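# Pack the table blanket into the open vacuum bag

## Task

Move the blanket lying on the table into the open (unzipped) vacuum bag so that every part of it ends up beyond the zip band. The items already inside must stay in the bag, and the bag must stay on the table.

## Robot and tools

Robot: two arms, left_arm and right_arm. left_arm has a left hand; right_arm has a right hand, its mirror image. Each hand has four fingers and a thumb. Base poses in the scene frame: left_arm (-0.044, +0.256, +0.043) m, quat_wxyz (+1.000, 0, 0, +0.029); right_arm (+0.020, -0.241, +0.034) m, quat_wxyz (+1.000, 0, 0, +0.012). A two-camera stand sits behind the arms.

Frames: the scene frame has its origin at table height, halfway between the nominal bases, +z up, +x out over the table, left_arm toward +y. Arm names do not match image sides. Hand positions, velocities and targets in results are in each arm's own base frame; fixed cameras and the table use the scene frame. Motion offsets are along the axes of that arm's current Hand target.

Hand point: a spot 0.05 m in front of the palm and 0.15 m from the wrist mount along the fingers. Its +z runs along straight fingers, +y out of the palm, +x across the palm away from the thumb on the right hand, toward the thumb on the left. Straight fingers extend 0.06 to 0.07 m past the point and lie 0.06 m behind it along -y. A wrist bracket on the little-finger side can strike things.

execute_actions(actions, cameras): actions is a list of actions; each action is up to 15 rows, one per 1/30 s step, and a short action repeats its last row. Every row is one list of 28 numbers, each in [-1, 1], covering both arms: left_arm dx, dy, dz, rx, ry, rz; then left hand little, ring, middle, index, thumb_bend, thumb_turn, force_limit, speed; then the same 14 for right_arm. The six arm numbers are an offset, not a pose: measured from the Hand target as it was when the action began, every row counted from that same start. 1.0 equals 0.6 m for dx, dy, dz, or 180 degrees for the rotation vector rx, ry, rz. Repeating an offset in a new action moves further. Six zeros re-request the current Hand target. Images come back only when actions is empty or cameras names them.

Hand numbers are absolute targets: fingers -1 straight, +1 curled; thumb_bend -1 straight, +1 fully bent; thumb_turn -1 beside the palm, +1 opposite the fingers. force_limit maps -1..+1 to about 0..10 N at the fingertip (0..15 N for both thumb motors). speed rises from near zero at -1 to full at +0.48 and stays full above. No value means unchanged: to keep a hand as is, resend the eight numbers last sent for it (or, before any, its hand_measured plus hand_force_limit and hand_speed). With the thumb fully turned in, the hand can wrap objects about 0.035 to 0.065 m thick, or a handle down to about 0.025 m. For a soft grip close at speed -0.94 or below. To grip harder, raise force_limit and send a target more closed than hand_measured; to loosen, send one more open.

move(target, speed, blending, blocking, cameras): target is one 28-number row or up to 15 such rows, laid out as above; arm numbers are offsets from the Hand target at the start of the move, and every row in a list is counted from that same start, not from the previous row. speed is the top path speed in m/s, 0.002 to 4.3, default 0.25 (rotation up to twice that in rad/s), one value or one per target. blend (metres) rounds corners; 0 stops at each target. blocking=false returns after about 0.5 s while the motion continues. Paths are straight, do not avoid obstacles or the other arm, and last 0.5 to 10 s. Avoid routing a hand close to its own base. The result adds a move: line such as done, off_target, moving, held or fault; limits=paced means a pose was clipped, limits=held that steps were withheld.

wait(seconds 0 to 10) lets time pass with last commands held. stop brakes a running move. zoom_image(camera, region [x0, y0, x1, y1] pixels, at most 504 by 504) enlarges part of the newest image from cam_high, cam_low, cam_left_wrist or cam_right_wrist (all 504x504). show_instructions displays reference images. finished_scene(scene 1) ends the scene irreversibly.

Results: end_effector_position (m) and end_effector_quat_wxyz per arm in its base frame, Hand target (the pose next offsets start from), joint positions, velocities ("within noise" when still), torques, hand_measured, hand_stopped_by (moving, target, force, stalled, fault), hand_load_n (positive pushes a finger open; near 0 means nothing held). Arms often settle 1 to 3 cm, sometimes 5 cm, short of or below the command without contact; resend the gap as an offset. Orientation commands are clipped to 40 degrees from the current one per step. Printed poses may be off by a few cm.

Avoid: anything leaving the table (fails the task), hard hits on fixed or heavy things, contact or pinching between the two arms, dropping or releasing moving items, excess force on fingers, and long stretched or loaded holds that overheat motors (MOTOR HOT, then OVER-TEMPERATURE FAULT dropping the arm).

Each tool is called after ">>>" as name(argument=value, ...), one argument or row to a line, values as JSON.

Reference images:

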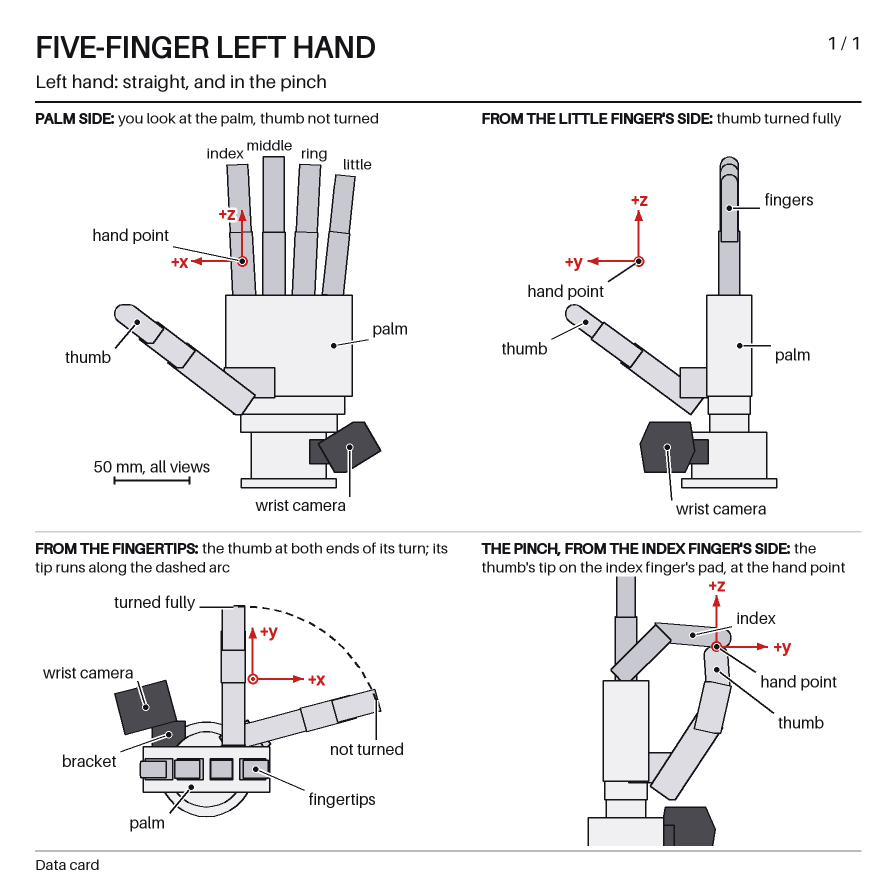

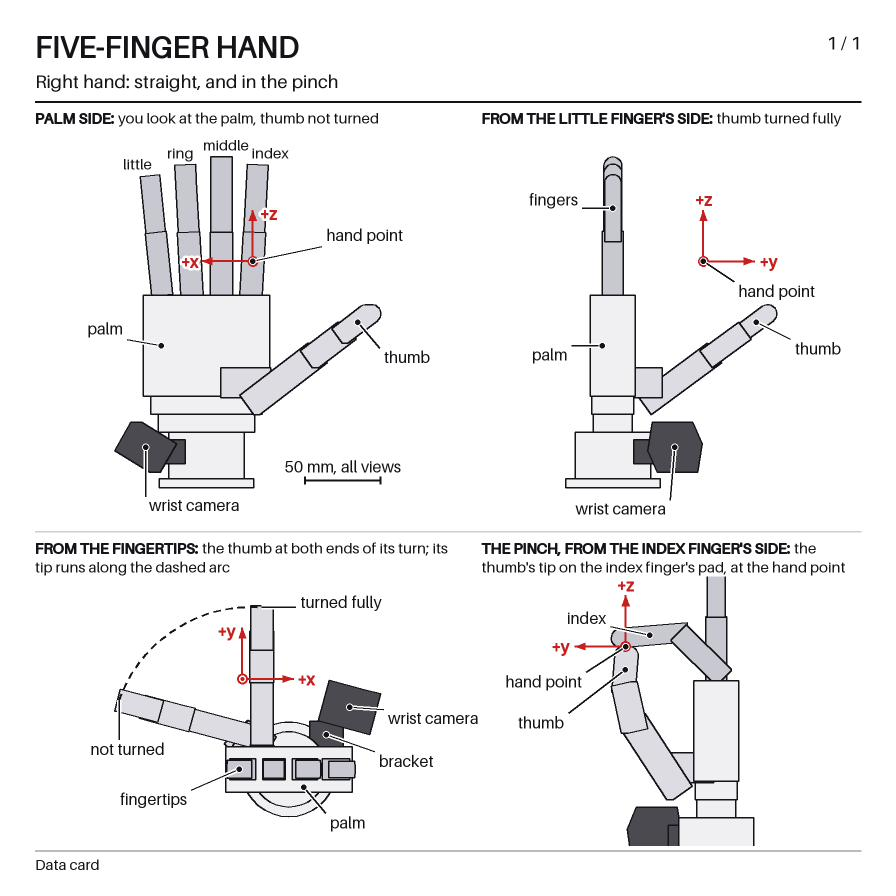

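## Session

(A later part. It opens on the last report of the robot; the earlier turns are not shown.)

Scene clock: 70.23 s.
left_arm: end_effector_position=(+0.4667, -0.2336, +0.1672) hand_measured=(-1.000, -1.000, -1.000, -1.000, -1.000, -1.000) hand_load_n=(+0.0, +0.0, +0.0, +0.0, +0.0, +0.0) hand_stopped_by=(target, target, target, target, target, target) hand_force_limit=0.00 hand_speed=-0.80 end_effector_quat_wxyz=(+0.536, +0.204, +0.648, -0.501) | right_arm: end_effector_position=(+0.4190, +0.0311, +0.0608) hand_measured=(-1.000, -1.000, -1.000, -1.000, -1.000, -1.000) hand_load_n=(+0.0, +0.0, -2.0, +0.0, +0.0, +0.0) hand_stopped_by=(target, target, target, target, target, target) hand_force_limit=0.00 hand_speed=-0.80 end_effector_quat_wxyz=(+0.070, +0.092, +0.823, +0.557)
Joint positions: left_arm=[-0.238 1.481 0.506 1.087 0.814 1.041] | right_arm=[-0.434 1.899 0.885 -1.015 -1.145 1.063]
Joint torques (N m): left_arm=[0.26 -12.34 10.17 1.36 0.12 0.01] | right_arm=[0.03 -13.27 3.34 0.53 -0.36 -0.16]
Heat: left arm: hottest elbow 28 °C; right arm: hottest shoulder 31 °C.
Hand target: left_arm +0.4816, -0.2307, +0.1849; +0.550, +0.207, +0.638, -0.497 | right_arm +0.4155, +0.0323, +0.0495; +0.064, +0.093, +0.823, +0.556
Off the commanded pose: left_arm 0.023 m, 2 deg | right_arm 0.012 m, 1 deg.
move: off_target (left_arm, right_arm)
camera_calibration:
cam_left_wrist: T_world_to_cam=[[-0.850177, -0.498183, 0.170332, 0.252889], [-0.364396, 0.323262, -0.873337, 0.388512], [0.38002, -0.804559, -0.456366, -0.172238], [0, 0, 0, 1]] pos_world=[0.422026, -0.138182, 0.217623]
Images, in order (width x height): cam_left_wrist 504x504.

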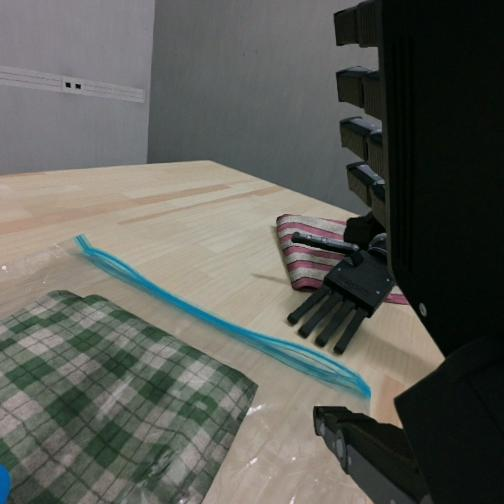

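>>> move(
  target=[0,0,0,0,0,0,-1,-1,-1,-1,-1,-1,0,-0.8,0.0277,0.0613,0.1158,0,0,0,-1,-1,-1,-1,-1,-1,0,-0.8],
  speed=0.06,
  cameras=["all"],
)

>>> zoom_image(
  camera="cam_left_wrist",
  region=[240, 240, 400, 400],
)

>>> zoom_image(
  camera="cam_right_wrist",
  region=[110, 0, 310, 200],
)

Scene clock: 73.27 s.
left_arm: end_effector_position=(+0.4667, -0.2336, +0.1672) hand_measured=(-1.000, -1.000, -1.000, -1.000, -1.000, -1.000) hand_load_n=(+0.0, +0.0, +0.0, +0.0, +0.0, +0.0) hand_stopped_by=(target, target, target, target, target, target) hand_force_limit=0.00 hand_speed=-0.80 end_effector_quat_wxyz=(+0.536, +0.204, +0.648, -0.501) | right_arm: end_effector_position=(+0.4200, +0.1061, +0.0594) hand_measured=(-1.000, -1.000, -1.000, -1.000, -1.000, -1.000) hand_load_n=(+0.0, +0.0, -1.5, +0.0, -0.5, +0.0) hand_stopped_by=(target, target, target, target, target, target) hand_force_limit=0.00 hand_speed=-0.80 end_effector_quat_wxyz=(+0.069, +0.096, +0.822, +0.558)
Joint positions: left_arm=[-0.238 1.481 0.506 1.087 0.814 1.041] | right_arm=[-0.239 1.792 0.716 -0.495 -1.194 1.564]
Joint torques (N m): left_arm=[0.09 -11.81 10.02 1.48 0.11 0] | right_arm=[1.14 -14.45 3.34 0.99 -0.52 0.01]
Heat: left arm: hottest elbow 28 °C; right arm: hottest shoulder 31 °C.
Hand target: left_arm +0.4816, -0.2307, +0.1849; +0.550, +0.207, +0.638, -0.497 | right_arm +0.4168, +0.1124, +0.0577; +0.064, +0.093, +0.823, +0.556
Off the commanded pose: left_arm 0.023 m, 2 deg | right_arm 0.007 m, 1 deg.
move: off_target (left_arm)
camera_calibration:
cam_left_wrist: T_world_to_cam=[[-0.850177, -0.498183, 0.170332, 0.252889], [-0.364396, 0.323262, -0.873337, 0.388512], [0.38002, -0.804559, -0.456366, -0.172238], [0, 0, 0, 1]] pos_world=[0.422026, -0.138182, 0.217623]
cam_right_wrist: T_world_to_cam=[[-0.159551, 0.336986, 0.927892, -0.026014], [0.731961, -0.59031, 0.340246, -0.260715], [0.662402, 0.733468, -0.152476, -0.23822], [0, 0, 0, 1]] pos_world=[0.34448, 0.0295901, 0.0765226]

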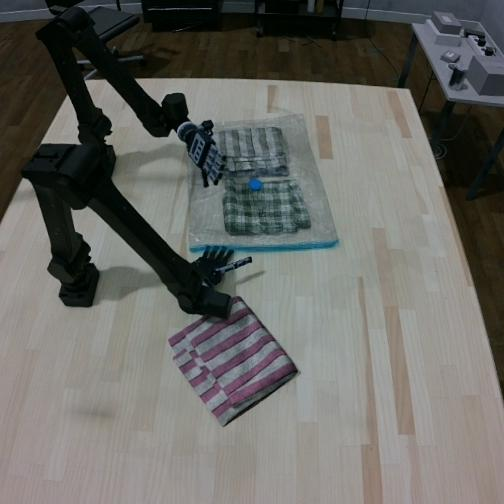

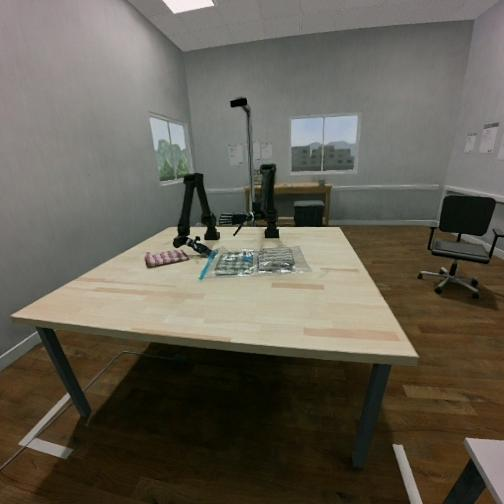

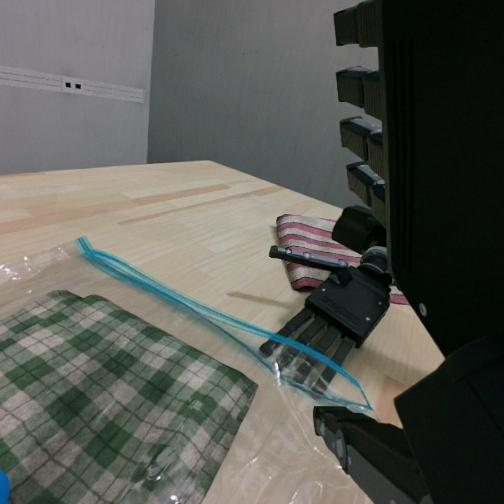

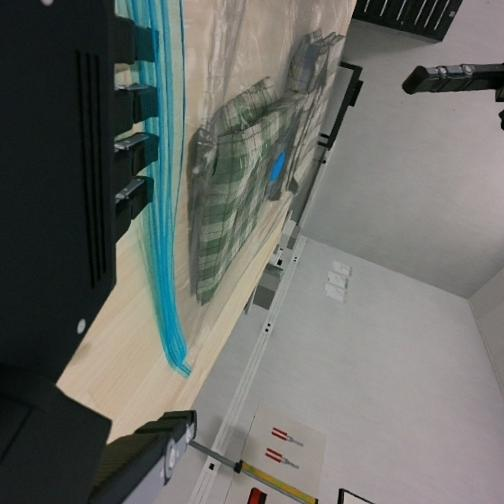

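Scaled by 3.150.

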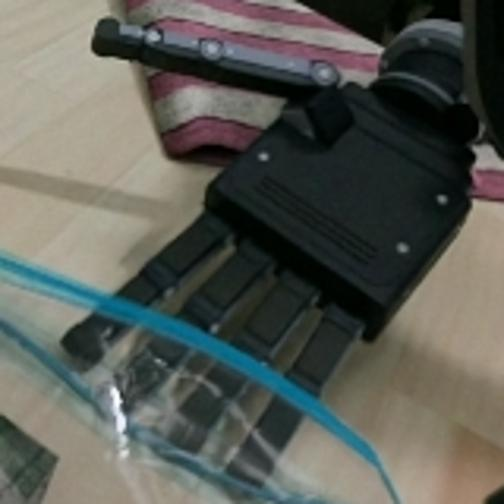

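Scaled by 2.520.

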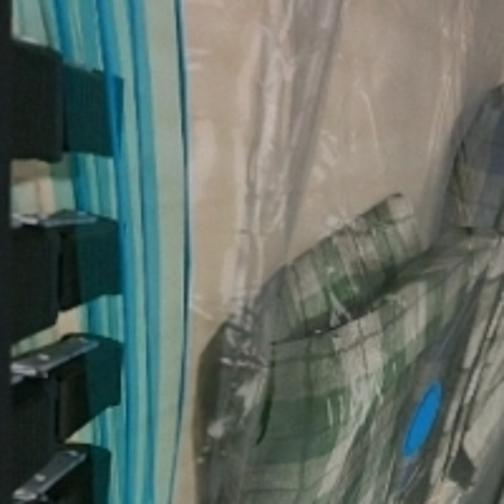

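>>> move(
  target=[
    [0,0,0,0,0,0,-1,-1,-1,-1,-1,-1,0,-0.8,0,0.031,-0.0125,0,0,0,-1,-1,-1,-1,-1,-1,0,-0.8],
    [0,0,0,0,0,0,-1,-1,-1,-1,-1,-1,0,-0.8,0.01,0.051,0.0325,0,0,0,-1,-1,-1,-1,-1,-1,0,-0.8],
    [0,0,0,0,0,0,-1,-1,-1,-1,-1,-1,0,-0.8,0.01,0.128,0.002,0,0,0,-1,-1,-1,-1,-1,-1,0,-0.8],
  ],
  speed=0.08,
  cameras=["all"],
)

>>> zoom_image(
  camera="cam_left_wrist",
  region=[200, 200, 400, 400],
)

>>> zoom_image(
  camera="cam_right_wrist",
  region=[110, 0, 310, 200],
)

Scene clock: 78.00 s.
left_arm: end_effector_position=(+0.4667, -0.2336, +0.1672) hand_measured=(-1.000, -1.000, -1.000, -1.000, -1.000, -1.000) hand_load_n=(+0.0, +0.0, +0.0, -0.5, +0.0, +0.0) hand_stopped_by=(target, target, target, target, target, target) hand_force_limit=0.00 hand_speed=-0.80 end_effector_quat_wxyz=(+0.536, +0.204, +0.648, -0.501) | right_arm: end_effector_position=(+0.4117, +0.1393, +0.1229) hand_measured=(-1.000, -1.000, -1.000, -1.000, -1.000, -1.000) hand_load_n=(+0.0, +0.0, +0.0, +0.0, +0.0, +0.0) hand_stopped_by=(target, target, target, target, target, target) hand_force_limit=0.00 hand_speed=-0.80 end_effector_quat_wxyz=(+0.063, +0.099, +0.822, +0.557)
Joint positions: left_arm=[-0.238 1.481 0.506 1.087 0.814 1.041] | right_arm=[-0.149 1.558 0.662 -0.471 -1.181 1.798]
Joint torques (N m): left_arm=[0.26 -12.1 10.17 1.35 0.12 0.04] | right_arm=[0.73 -12.45 6.65 0.59 -0.61 -0.03]
Heat: left arm: hottest elbow 29 °C; right arm: hottest shoulder 31 °C.
Hand target: left_arm +0.4816, -0.2307, +0.1849; +0.550, +0.207, +0.638, -0.497 | right_arm +0.4174, +0.1427, +0.1285; +0.064, +0.093, +0.823, +0.556
Off the commanded pose: left_arm 0.023 m, 2 deg | right_arm 0.009 m, 1 deg.
move: off_target (left_arm)
camera_calibration:
cam_left_wrist: T_world_to_cam=[[-0.850177, -0.498183, 0.170332, 0.252889], [-0.364396, 0.323262, -0.873337, 0.388512], [0.38002, -0.804559, -0.456366, -0.172238], [0, 0, 0, 1]] pos_world=[0.422026, -0.138182, 0.217623]
cam_right_wrist: T_world_to_cam=[[-0.148736, 0.337535, 0.929488, -0.102168], [0.737073, -0.588779, 0.331755, -0.257934], [0.659242, 0.734445, -0.161215, -0.24518], [0, 0, 0, 1]] pos_world=[0.336553, 0.0626902, 0.141008]

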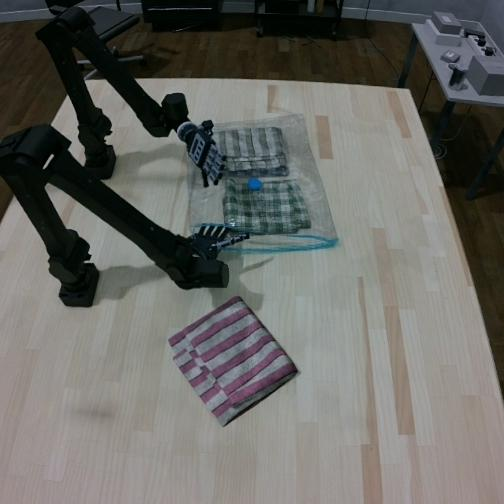

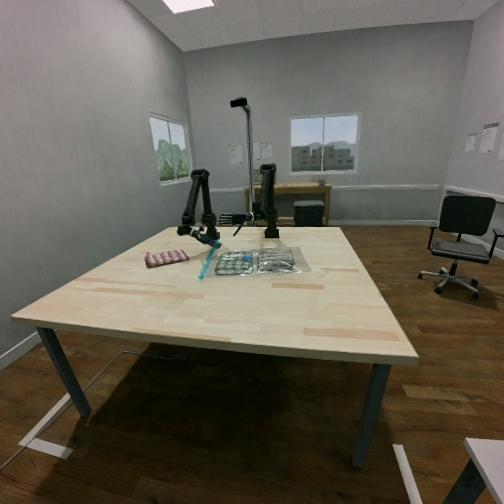

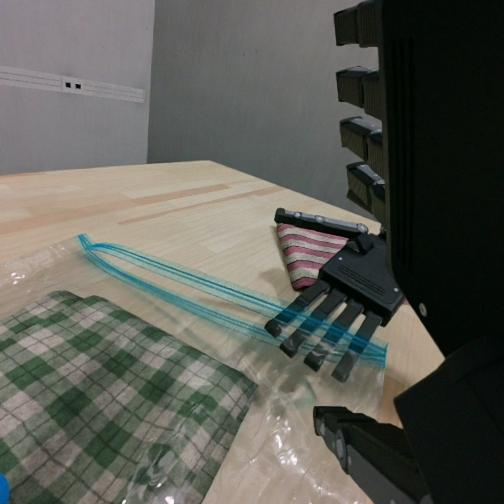

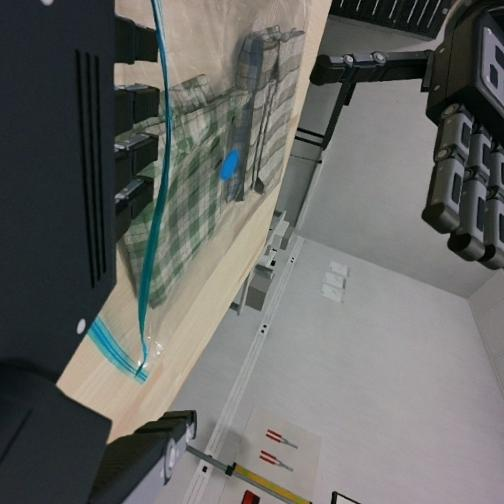

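Scaled by 2.520.

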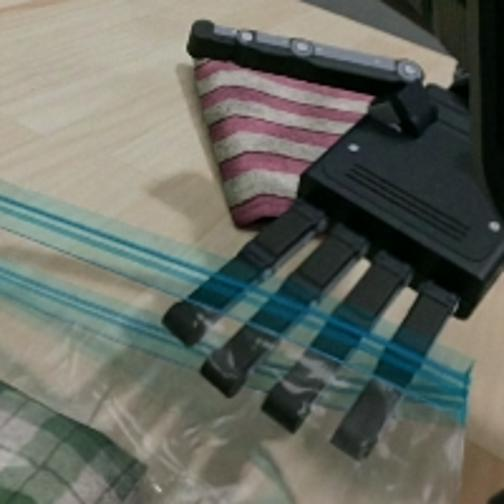

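Scaled by 2.520.

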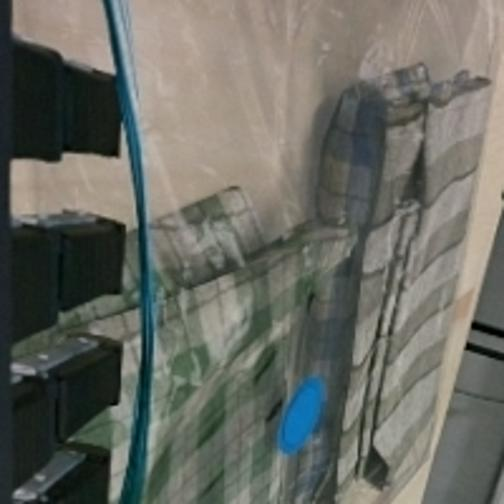

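>>> move(
  target=[0,0,0,0,0,0,-1,-1,-1,-1,-1,-1,0,-0.8,-0.0487,0.0507,-0.008,0,0,0,-1,-1,-1,-1,-1,1,0,0],
  speed=0.08,
  cameras=["all"],
)

Scene clock: 88.33 s.
left_arm: end_effector_position=(+0.4667, -0.2336, +0.1672) hand_measured=(-1.000, -1.000, -1.000, -1.000, -1.000, -1.000) hand_load_n=(+0.0, +0.0, +0.0, -0.5, +0.0, +0.5) hand_stopped_by=(target, target, target, target, target, target) hand_force_limit=0.00 hand_speed=-0.80 end_effector_quat_wxyz=(+0.536, +0.204, +0.648, -0.501) | right_arm: end_effector_position=(+0.4384, +0.1381, +0.1472) hand_measured=(-1.000, -1.000, -1.000, -1.000, -1.000, +1.000) hand_load_n=(+0.0, +0.0, +0.0, +0.0, +0.0, +0.0) hand_stopped_by=(target, target, target, target, target, target) hand_force_limit=0.00 hand_speed=0.00 end_effector_quat_wxyz=(+0.058, +0.104, +0.822, +0.557)
Joint positions: left_arm=[-0.238 1.481 0.506 1.087 0.814 1.041] | right_arm=[-0.141 1.552 0.753 -0.556 -1.179 1.826]
Joint torques (N m): left_arm=[-0.21 -12.28 10.17 1.21 0.12 0.01] | right_arm=[0.97 -13.39 7.99 0.57 -0.61 -0.01]
Heat: left arm: hottest elbow 29 °C; right arm: hottest shoulder 31 °C.
Hand target: left_arm +0.4816, -0.2307, +0.1849; +0.550, +0.207, +0.638, -0.497 | right_arm +0.4475, +0.1428, +0.1586; +0.064, +0.093, +0.823, +0.556
Off the commanded pose: left_arm 0.023 m, 2 deg | right_arm 0.015 m, 1 deg.
move: off_target (left_arm, right_arm)
camera_calibration:
cam_left_wrist: T_world_to_cam=[[-0.850177, -0.498183, 0.170332, 0.252889], [-0.364396, 0.323262, -0.873337, 0.388512], [0.38002, -0.804559, -0.456366, -0.172238], [0, 0, 0, 1]] pos_world=[0.422026, -0.138182, 0.217623]
cam_right_wrist: T_world_to_cam=[[-0.134252, 0.335931, 0.93227, -0.12689], [0.740061, -0.591657, 0.319769, -0.285539], [0.659004, 0.732866, -0.169179, -0.256536], [0, 0, 0, 1]] pos_world=[0.363339, 0.0616911, 0.166202]

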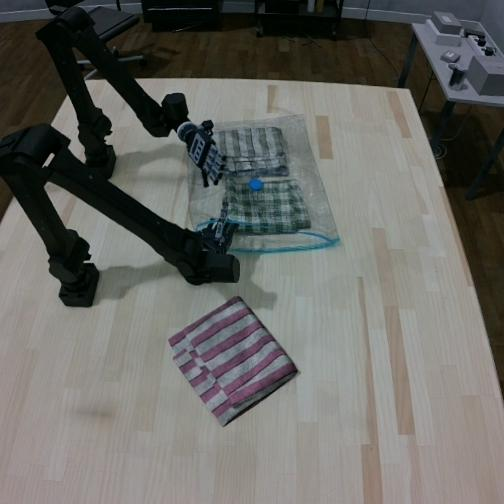

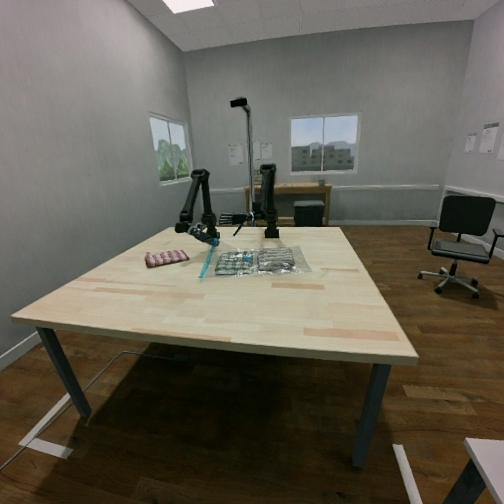

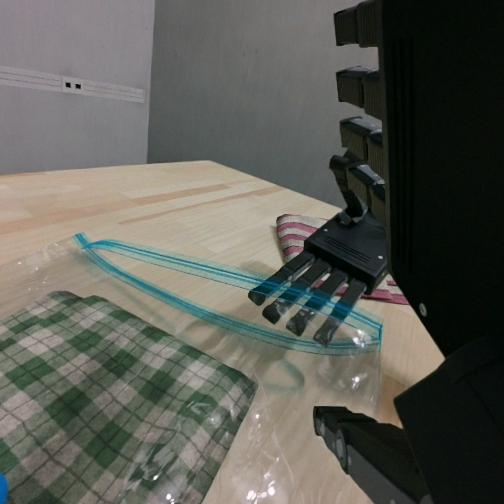

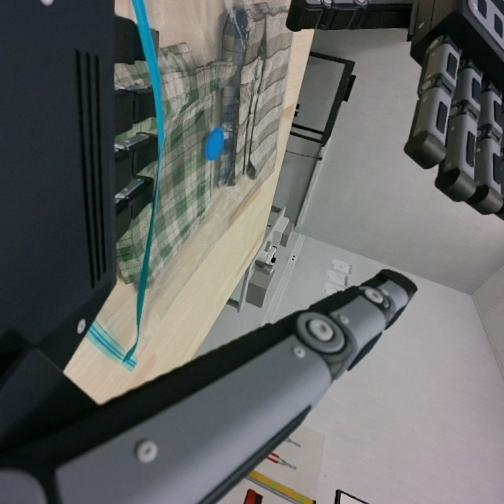

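>>> move(
  target=[
    [-0.1367,-0.039,0.1345,-0.2252,0.293,-0.1501,0,0,0,0,-1,1,0,0,0,0,0,0,0,0,-1,-1,-1,-1,-1,1,0,0],
    [0.116,-0.0043,0.4035,-0.2252,0.293,-0.1501,0,0,0,0,-1,1,0,0,0,0,0,0,0,0,-1,-1,-1,-1,-1,1,0,0],
  ],
  speed=0.2,
  cameras=["all"],
)

Scene clock: 95.00 s.
left_arm: end_effector_position=(+0.5663, -0.4468, +0.1238) hand_measured=(+0.000, +0.000, +0.000, +0.000, -1.000, +1.000) hand_load_n=(+0.0, +0.0, +0.0, +0.0, -0.5, +0.0) hand_stopped_by=(target, target, target, target, target, target) hand_force_limit=0.00 hand_speed=0.00 end_effector_quat_wxyz=(+0.108, +0.061, +0.970, -0.207) | right_arm: end_effector_position=(+0.4384, +0.1381, +0.1472) hand_measured=(-1.000, -1.000, -1.000, -1.000, -1.000, +1.000) hand_load_n=(+0.0, +0.0, -0.5, +0.0, +0.0, +0.0) hand_stopped_by=(target, target, target, target, target, target) hand_force_limit=0.00 hand_speed=0.00 end_effector_quat_wxyz=(+0.058, +0.104, +0.822, +0.557)
Joint positions: left_arm=[-0.654 2.138 2.09 -1.102 0.22 0.995] | right_arm=[-0.141 1.552 0.753 -0.556 -1.179 1.826]
Joint torques (N m): left_arm=[-1.38 -25.35 15.09 1.39 0.15 -0.2] | right_arm=[0.91 -13.27 7.95 0.58 -0.62 -0.02]
Heat: left arm: hottest elbow 30 °C; right arm: hottest shoulder 31 °C.
Hand target: left_arm +0.5783, -0.4601, +0.1468; +0.130, +0.059, +0.964, -0.223 | right_arm +0.4475, +0.1428, +0.1586; +0.064, +0.093, +0.823, +0.556
Off the commanded pose: left_arm 0.029 m, 3 deg | right_arm 0.015 m, 1 deg.
move: off_target (left_arm, right_arm)
camera_calibration:
cam_left_wrist: T_world_to_cam=[[-0.417171, -0.862977, 0.285023, -0.183656], [-0.85742, 0.4777, 0.191401, 0.672264], [-0.30133, -0.164537, -0.939217, 0.330132], [0, 0, 0, 1]] pos_world=[0.599275, -0.425312, 0.23374]
cam_right_wrist: T_world_to_cam=[[-0.134252, 0.335931, 0.93227, -0.12689], [0.740061, -0.591657, 0.319769, -0.285539], [0.659004, 0.732866, -0.169179, -0.256536], [0, 0, 0, 1]] pos_world=[0.363339, 0.0616911, 0.166202]

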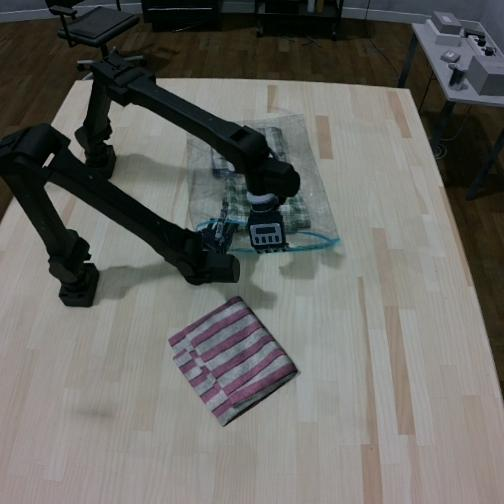

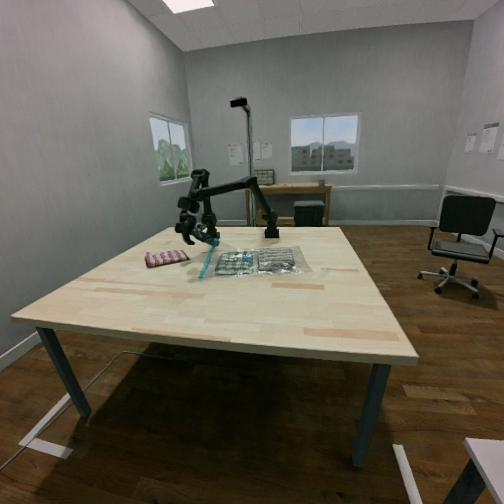

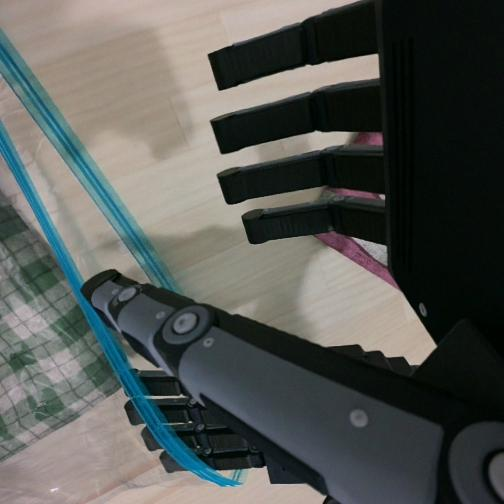

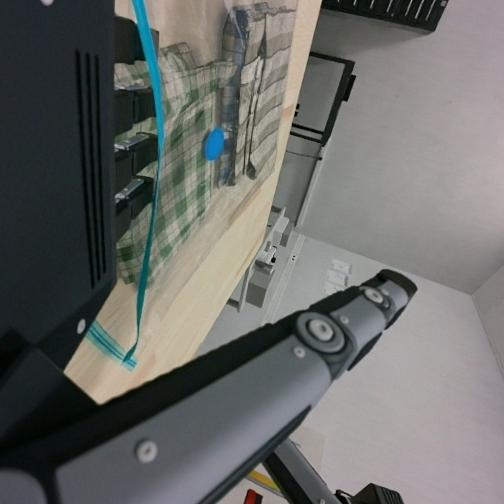

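>>> zoom_image(
  camera="cam_low",
  region=[160, 190, 280, 290],
)

>>> zoom_image(
  camera="cam_high",
  region=[170, 150, 350, 300],
)

Scaled by 4.200.

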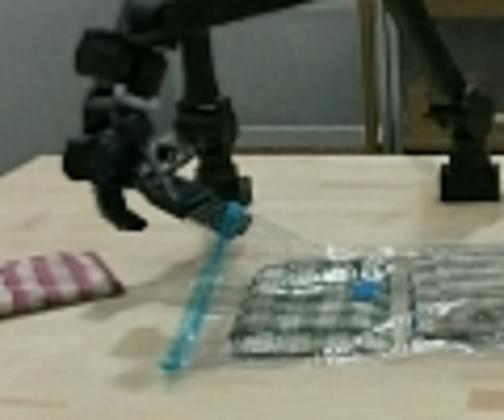

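Scaled by 2.800.

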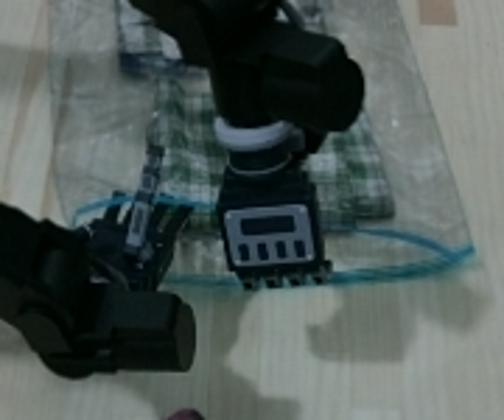

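>>> move(
  target=[0.03,0.1127,0.042,0,0,0,0,0,0,0,-1,1,0,0,0,0,0,0,0,0,-1,-1,-1,-1,-1,1,0,0],
  speed=0.1,
  cameras=["all"],
)

>>> zoom_image(
  camera="cam_low",
  region=[160, 190, 280, 290],
)

>>> zoom_image(
  camera="cam_left_wrist",
  region=[0, 150, 300, 504],
)

Scene clock: 101.70 s.
left_arm: end_effector_position=(+0.5711, -0.4099, +0.0769) hand_measured=(+0.000, +0.000, +0.000, +0.000, -1.000, +1.000) hand_load_n=(+0.0, +0.0, +0.0, +0.0, +0.0, +0.0) hand_stopped_by=(target, target, target, target, target, target) hand_force_limit=0.00 hand_speed=0.00 end_effector_quat_wxyz=(+0.113, +0.052, +0.969, -0.214) | right_arm: end_effector_position=(+0.4384, +0.1381, +0.1472) hand_measured=(-1.000, -1.000, -1.000, -1.000, -1.000, +1.000) hand_load_n=(+0.0, +0.0, +0.5, +0.0, +0.0, +0.0) hand_stopped_by=(target, target, target, target, target, target) hand_force_limit=0.00 hand_speed=0.00 end_effector_quat_wxyz=(+0.058, +0.104, +0.822, +0.557)
Joint positions: left_arm=[-0.605 2.09 1.883 -0.935 0.241 1.021] | right_arm=[-0.141 1.552 0.753 -0.556 -1.179 1.826]
Joint torques (N m): left_arm=[-0.09 -26.99 9.81 1.74 0.34 0.17] | right_arm=[1.08 -13.51 7.99 0.57 -0.61 -0.03]
Heat: left arm: hottest elbow 30 °C; right arm: hottest shoulder 31 °C.
Hand target: left_arm +0.5784, -0.4097, +0.0917; +0.130, +0.058, +0.964, -0.223 | right_arm +0.4475, +0.1428, +0.1586; +0.064, +0.093, +0.823, +0.556
Off the commanded pose: left_arm 0.017 m, 2 deg | right_arm 0.015 m, 1 deg.
move: off_target (left_arm, right_arm)
camera_calibration:
cam_left_wrist: T_world_to_cam=[[-0.403582, -0.865803, 0.295816, -0.146158], [-0.867045, 0.465152, 0.17851, 0.669091], [-0.292154, -0.184442, -0.938417, 0.280094], [0, 0, 0, 1]] pos_world=[0.602977, -0.386112, 0.186641]
cam_right_wrist: T_world_to_cam=[[-0.134252, 0.335931, 0.93227, -0.12689], [0.740061, -0.591657, 0.319769, -0.285539], [0.659004, 0.732866, -0.169179, -0.256536], [0, 0, 0, 1]] pos_world=[0.363339, 0.0616911, 0.166202]

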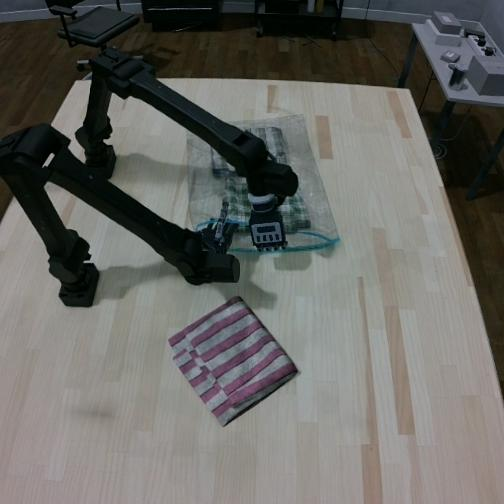

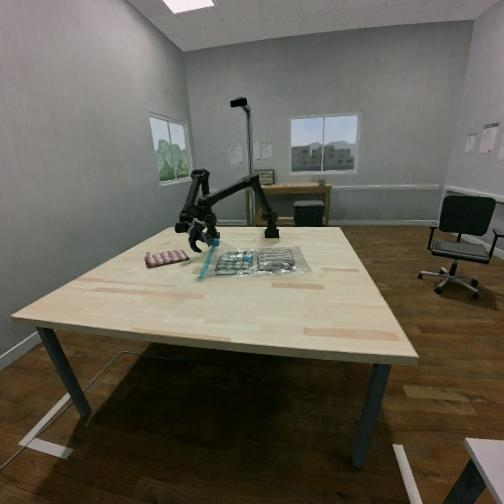

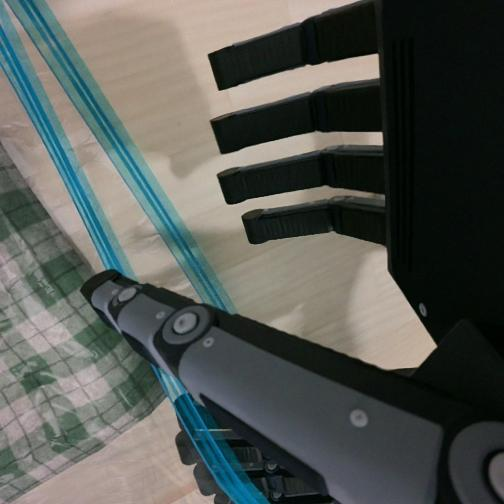

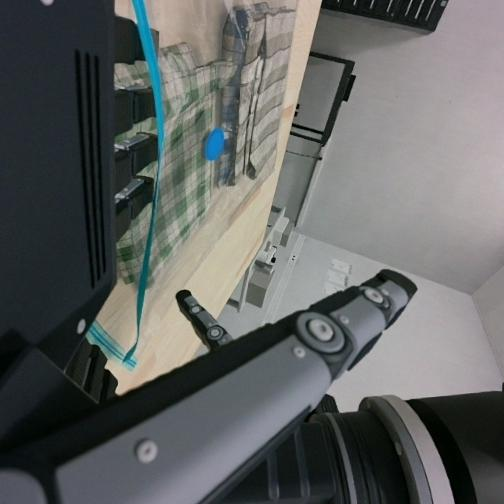

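Scaled by 4.200.

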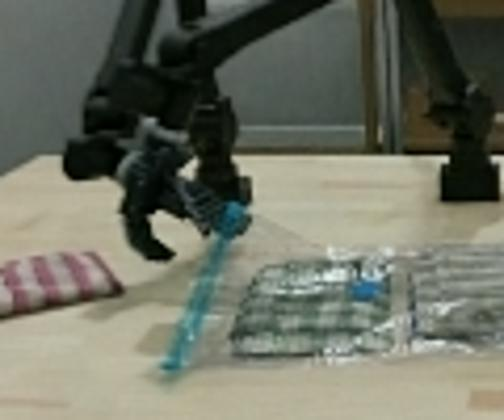

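Scaled by 1.424.

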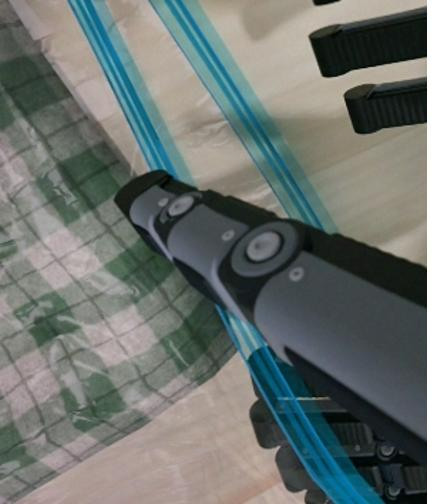

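>>> zoom_image(
  camera="cam_right_wrist",
  region=[50, 240, 250, 440],
)

Scaled by 2.520.

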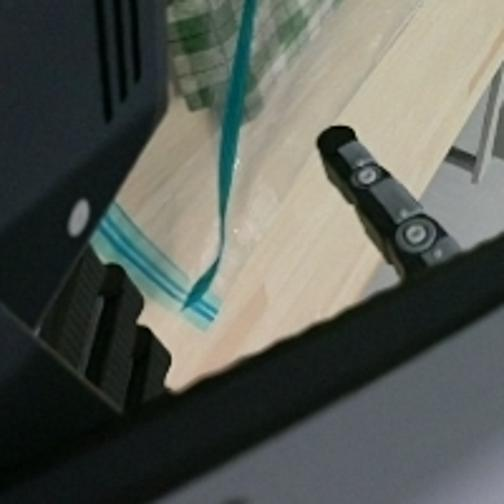

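>>> move(
  target=[
    [0.011,0,0.0465,0,0,0,0,0,0,0,-1,1,0,0,0,0,0,0,0,0,-1,-1,-1,-1,-1,1,0,0],
    [0.0185,0.1223,-0.0147,0,0,0,0,0,0,0,-1,1,0,0,0,0,0,0,0,0,-1,-1,-1,-1,-1,1,0,0],
  ],
  speed=0.08,
  cameras=["all"],
)

>>> zoom_image(
  camera="cam_low",
  region=[160, 190, 280, 290],
)

>>> zoom_image(
  camera="cam_right_wrist",
  region=[50, 180, 250, 380],
)

>>> zoom_image(
  camera="cam_left_wrist",
  region=[50, 150, 300, 400],
)

Scene clock: 107.67 s.
left_arm: end_effector_position=(+0.5707, -0.3416, +0.0545) hand_measured=(+0.000, +0.000, +0.000, +0.000, -1.000, +1.000) hand_load_n=(+0.0, +0.0, +0.0, +0.0, +0.0, +0.0) hand_stopped_by=(target, target, target, target, target, target) hand_force_limit=0.00 hand_speed=0.00 end_effector_quat_wxyz=(+0.114, +0.053, +0.968, -0.216) | right_arm: end_effector_position=(+0.4384, +0.1381, +0.1472) hand_measured=(-1.000, -1.000, -1.000, -1.000, -1.000, +1.000) hand_load_n=(+0.0, +0.0, +0.0, +0.0, +0.0, +0.0) hand_stopped_by=(target, target, target, target, target, target) hand_force_limit=0.00 hand_speed=0.00 end_effector_quat_wxyz=(+0.058, +0.104, +0.822, +0.557)
Joint positions: left_arm=[-0.515 2.008 1.69 -0.842 0.281 1.105] | right_arm=[-0.141 1.552 0.753 -0.556 -1.179 1.826]
Joint torques (N m): left_arm=[0.32 -24.76 9.32 2 0.36 0.17] | right_arm=[1.08 -13.45 7.94 0.55 -0.61 -0.02]
Heat: left arm: hottest elbow 30 °C; right arm: hottest shoulder 31 °C.
Hand target: left_arm +0.5782, -0.3398, +0.0660; +0.130, +0.059, +0.964, -0.223 | right_arm +0.4475, +0.1428, +0.1586; +0.064, +0.093, +0.823, +0.556
Off the commanded pose: left_arm 0.014 m, 2 deg | right_arm 0.015 m, 1 deg.
move: off_target (left_arm, right_arm)
camera_calibration:
cam_left_wrist: T_world_to_cam=[[-0.405459, -0.863651, 0.299517, -0.0789274], [-0.866306, 0.467617, 0.175636, 0.641477], [-0.291748, -0.18826, -0.937785, 0.269965], [0, 0, 0, 1]] pos_world=[0.602475, -0.317308, 0.164143]
cam_right_wrist: T_world_to_cam=[[-0.134252, 0.335931, 0.93227, -0.12689], [0.740061, -0.591657, 0.319769, -0.285539], [0.659004, 0.732866, -0.169179, -0.256536], [0, 0, 0, 1]] pos_world=[0.363339, 0.0616911, 0.166202]

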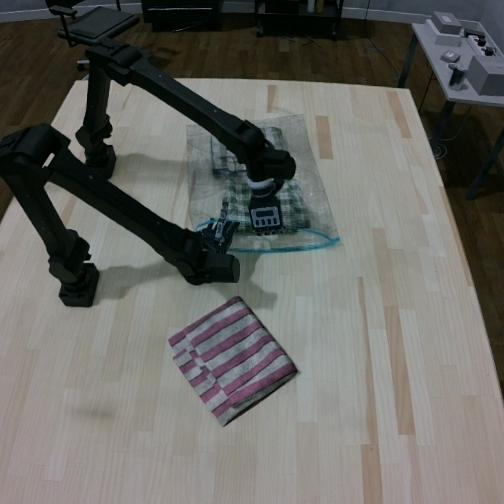

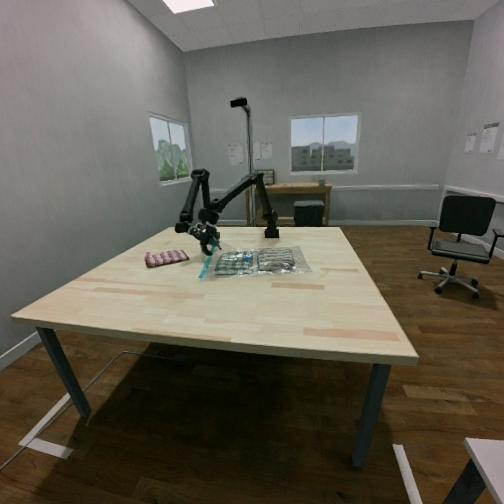

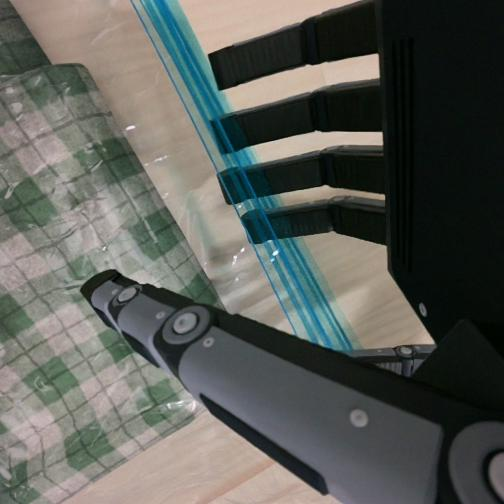

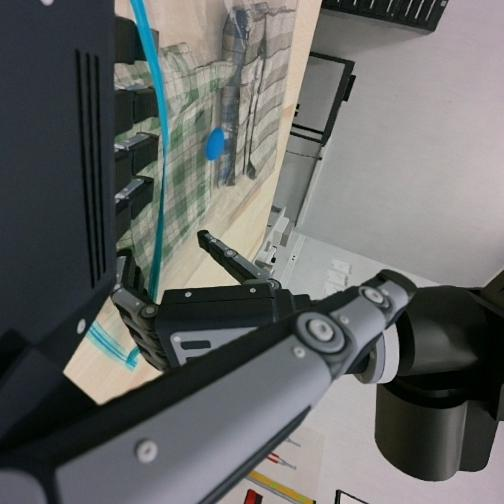

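Scaled by 4.200.

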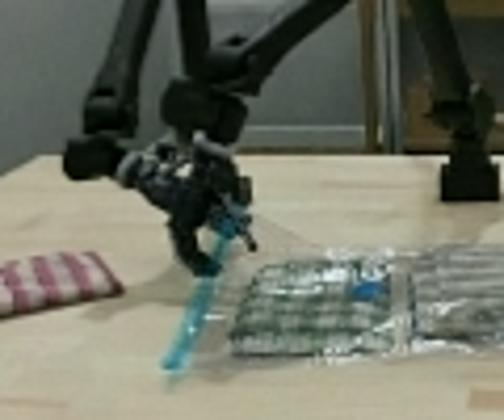

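Scaled by 2.520.

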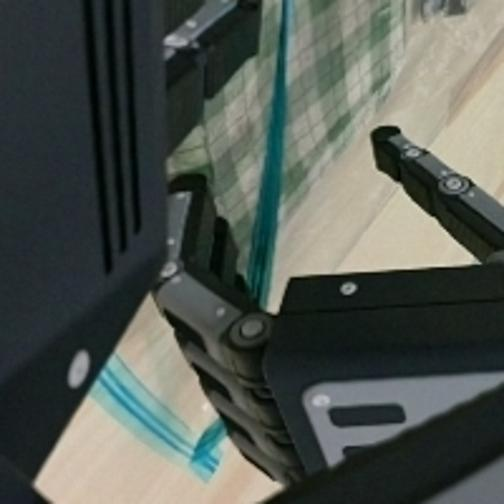

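Scaled by 2.016.

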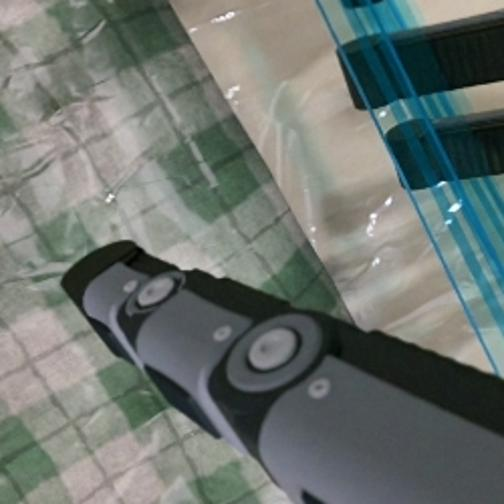

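>>> move(
  target=[
    [0.002,0.035,-0.0175,0,0,0,0,0,0,0,-1,1,0,0,0,0,0,0,0,0,-1,-1,-1,-1,-1,1,0,0],
    [0.002,0.035,-0.0175,0,0,0,0,0,0,0,-0.1,1,-0.4,-0.7,0,0,0,0,0,0,-1,-1,-1,-1,-1,1,0,0],
  ],
  speed=0.06,
  cameras=["all"],
)

>>> zoom_image(
  camera="cam_right_wrist",
  region=[50, 180, 250, 380],
)

>>> zoom_image(
  camera="cam_left_wrist",
  region=[50, 150, 300, 400],
)

Scene clock: 112.23 s.
left_arm: end_effector_position=(+0.5708, -0.3183, +0.0534) hand_measured=(+0.000, +0.000, +0.000, +0.000, -0.100, +1.000) hand_load_n=(+0.0, +0.0, +0.0, +0.0, +0.0, +0.0) hand_stopped_by=(target, target, target, target, target, target) hand_force_limit=-0.40 hand_speed=-0.70 end_effector_quat_wxyz=(+0.113, +0.053, +0.968, -0.216) | right_arm: end_effector_position=(+0.4384, +0.1381, +0.1472) hand_measured=(-1.000, -1.000, -1.000, -1.000, -1.000, +1.000) hand_load_n=(+0.0, +0.0, +0.0, +0.0, +0.0, +0.0) hand_stopped_by=(target, target, target, target, target, target) hand_force_limit=0.00 hand_speed=0.00 end_effector_quat_wxyz=(+0.058, +0.104, +0.822, +0.557)
Joint positions: left_arm=[-0.483 1.983 1.647 -0.835 0.295 1.137] | right_arm=[-0.141 1.552 0.753 -0.556 -1.179 1.826]
Joint torques (N m): left_arm=[-0.32 -24.59 9.14 1.89 0.36 0.11] | right_arm=[0.91 -13.39 8.02 0.57 -0.61 -0.03]
Heat: left arm: hottest elbow 30 °C; right arm: hottest shoulder 31 °C.
Hand target: left_arm +0.5784, -0.3162, +0.0660; +0.130, +0.059, +0.964, -0.223 | right_arm +0.4475, +0.1428, +0.1586; +0.064, +0.093, +0.823, +0.556
Off the commanded pose: left_arm 0.015 m, 2 deg | right_arm 0.015 m, 1 deg.
move: off_target (left_arm, right_arm); target 2's new numbers were sent with left_arm's hand 0.015 m and 2 deg from that target
camera_calibration:
cam_left_wrist: T_world_to_cam=[[-0.40594, -0.863199, 0.300167, -0.0581224], [-0.865579, 0.468532, 0.17678, 0.630726], [-0.293234, -0.188056, -0.937363, 0.274277], [0, 0, 0, 1]] pos_world=[0.602776, -0.294107, 0.163043]
cam_right_wrist: T_world_to_cam=[[-0.134252, 0.335931, 0.93227, -0.12689], [0.740061, -0.591657, 0.319769, -0.285539], [0.659004, 0.732866, -0.169179, -0.256536], [0, 0, 0, 1]] pos_world=[0.363339, 0.0616911, 0.166202]

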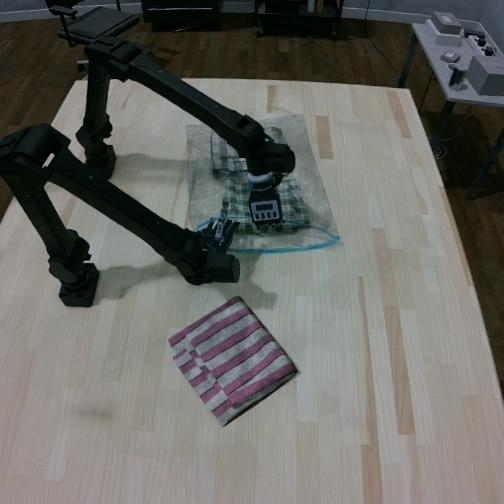

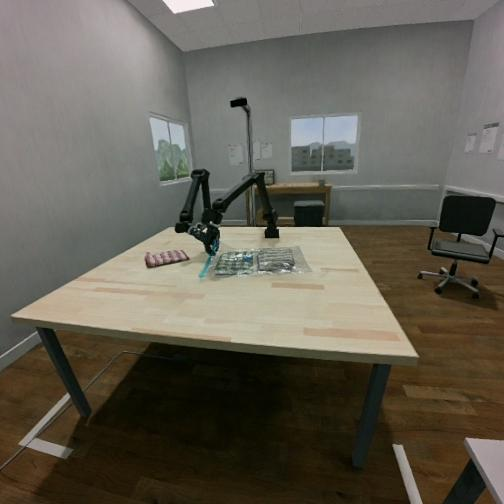

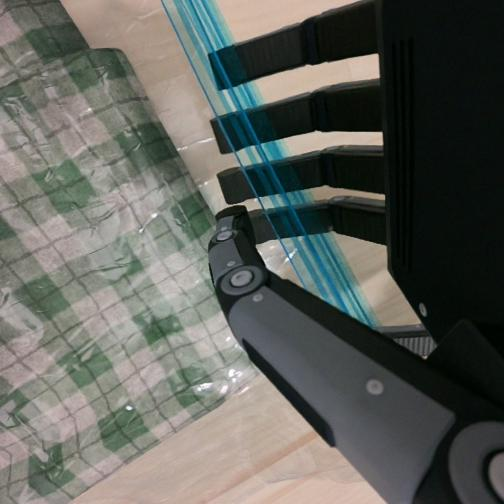

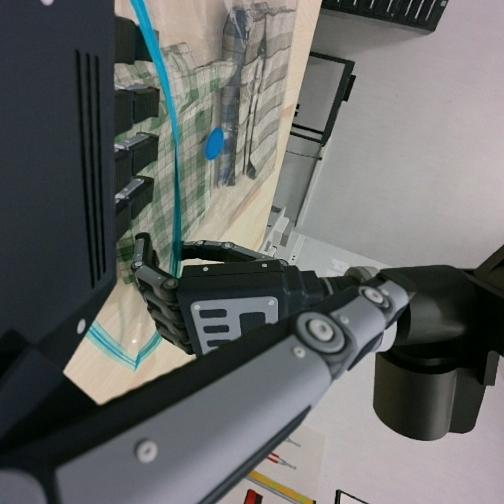

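Scaled by 2.520.

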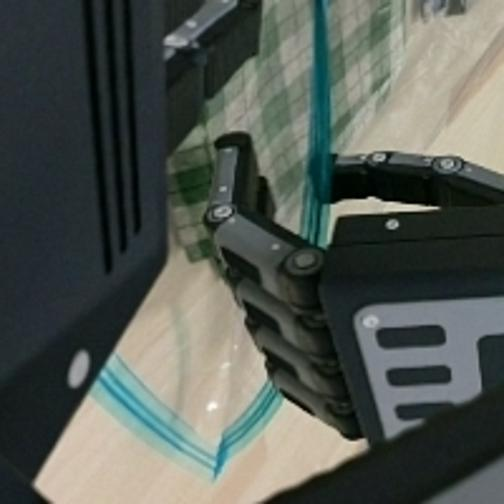

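Scaled by 2.016.

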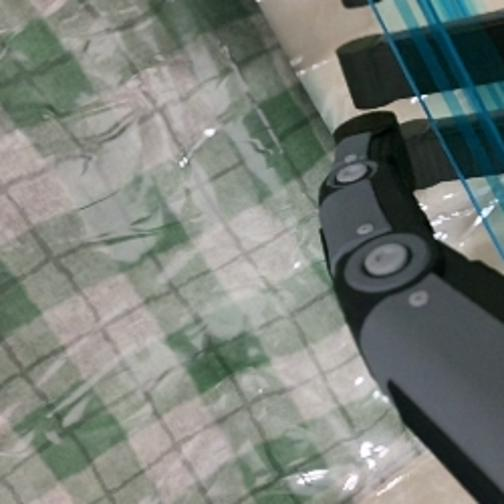

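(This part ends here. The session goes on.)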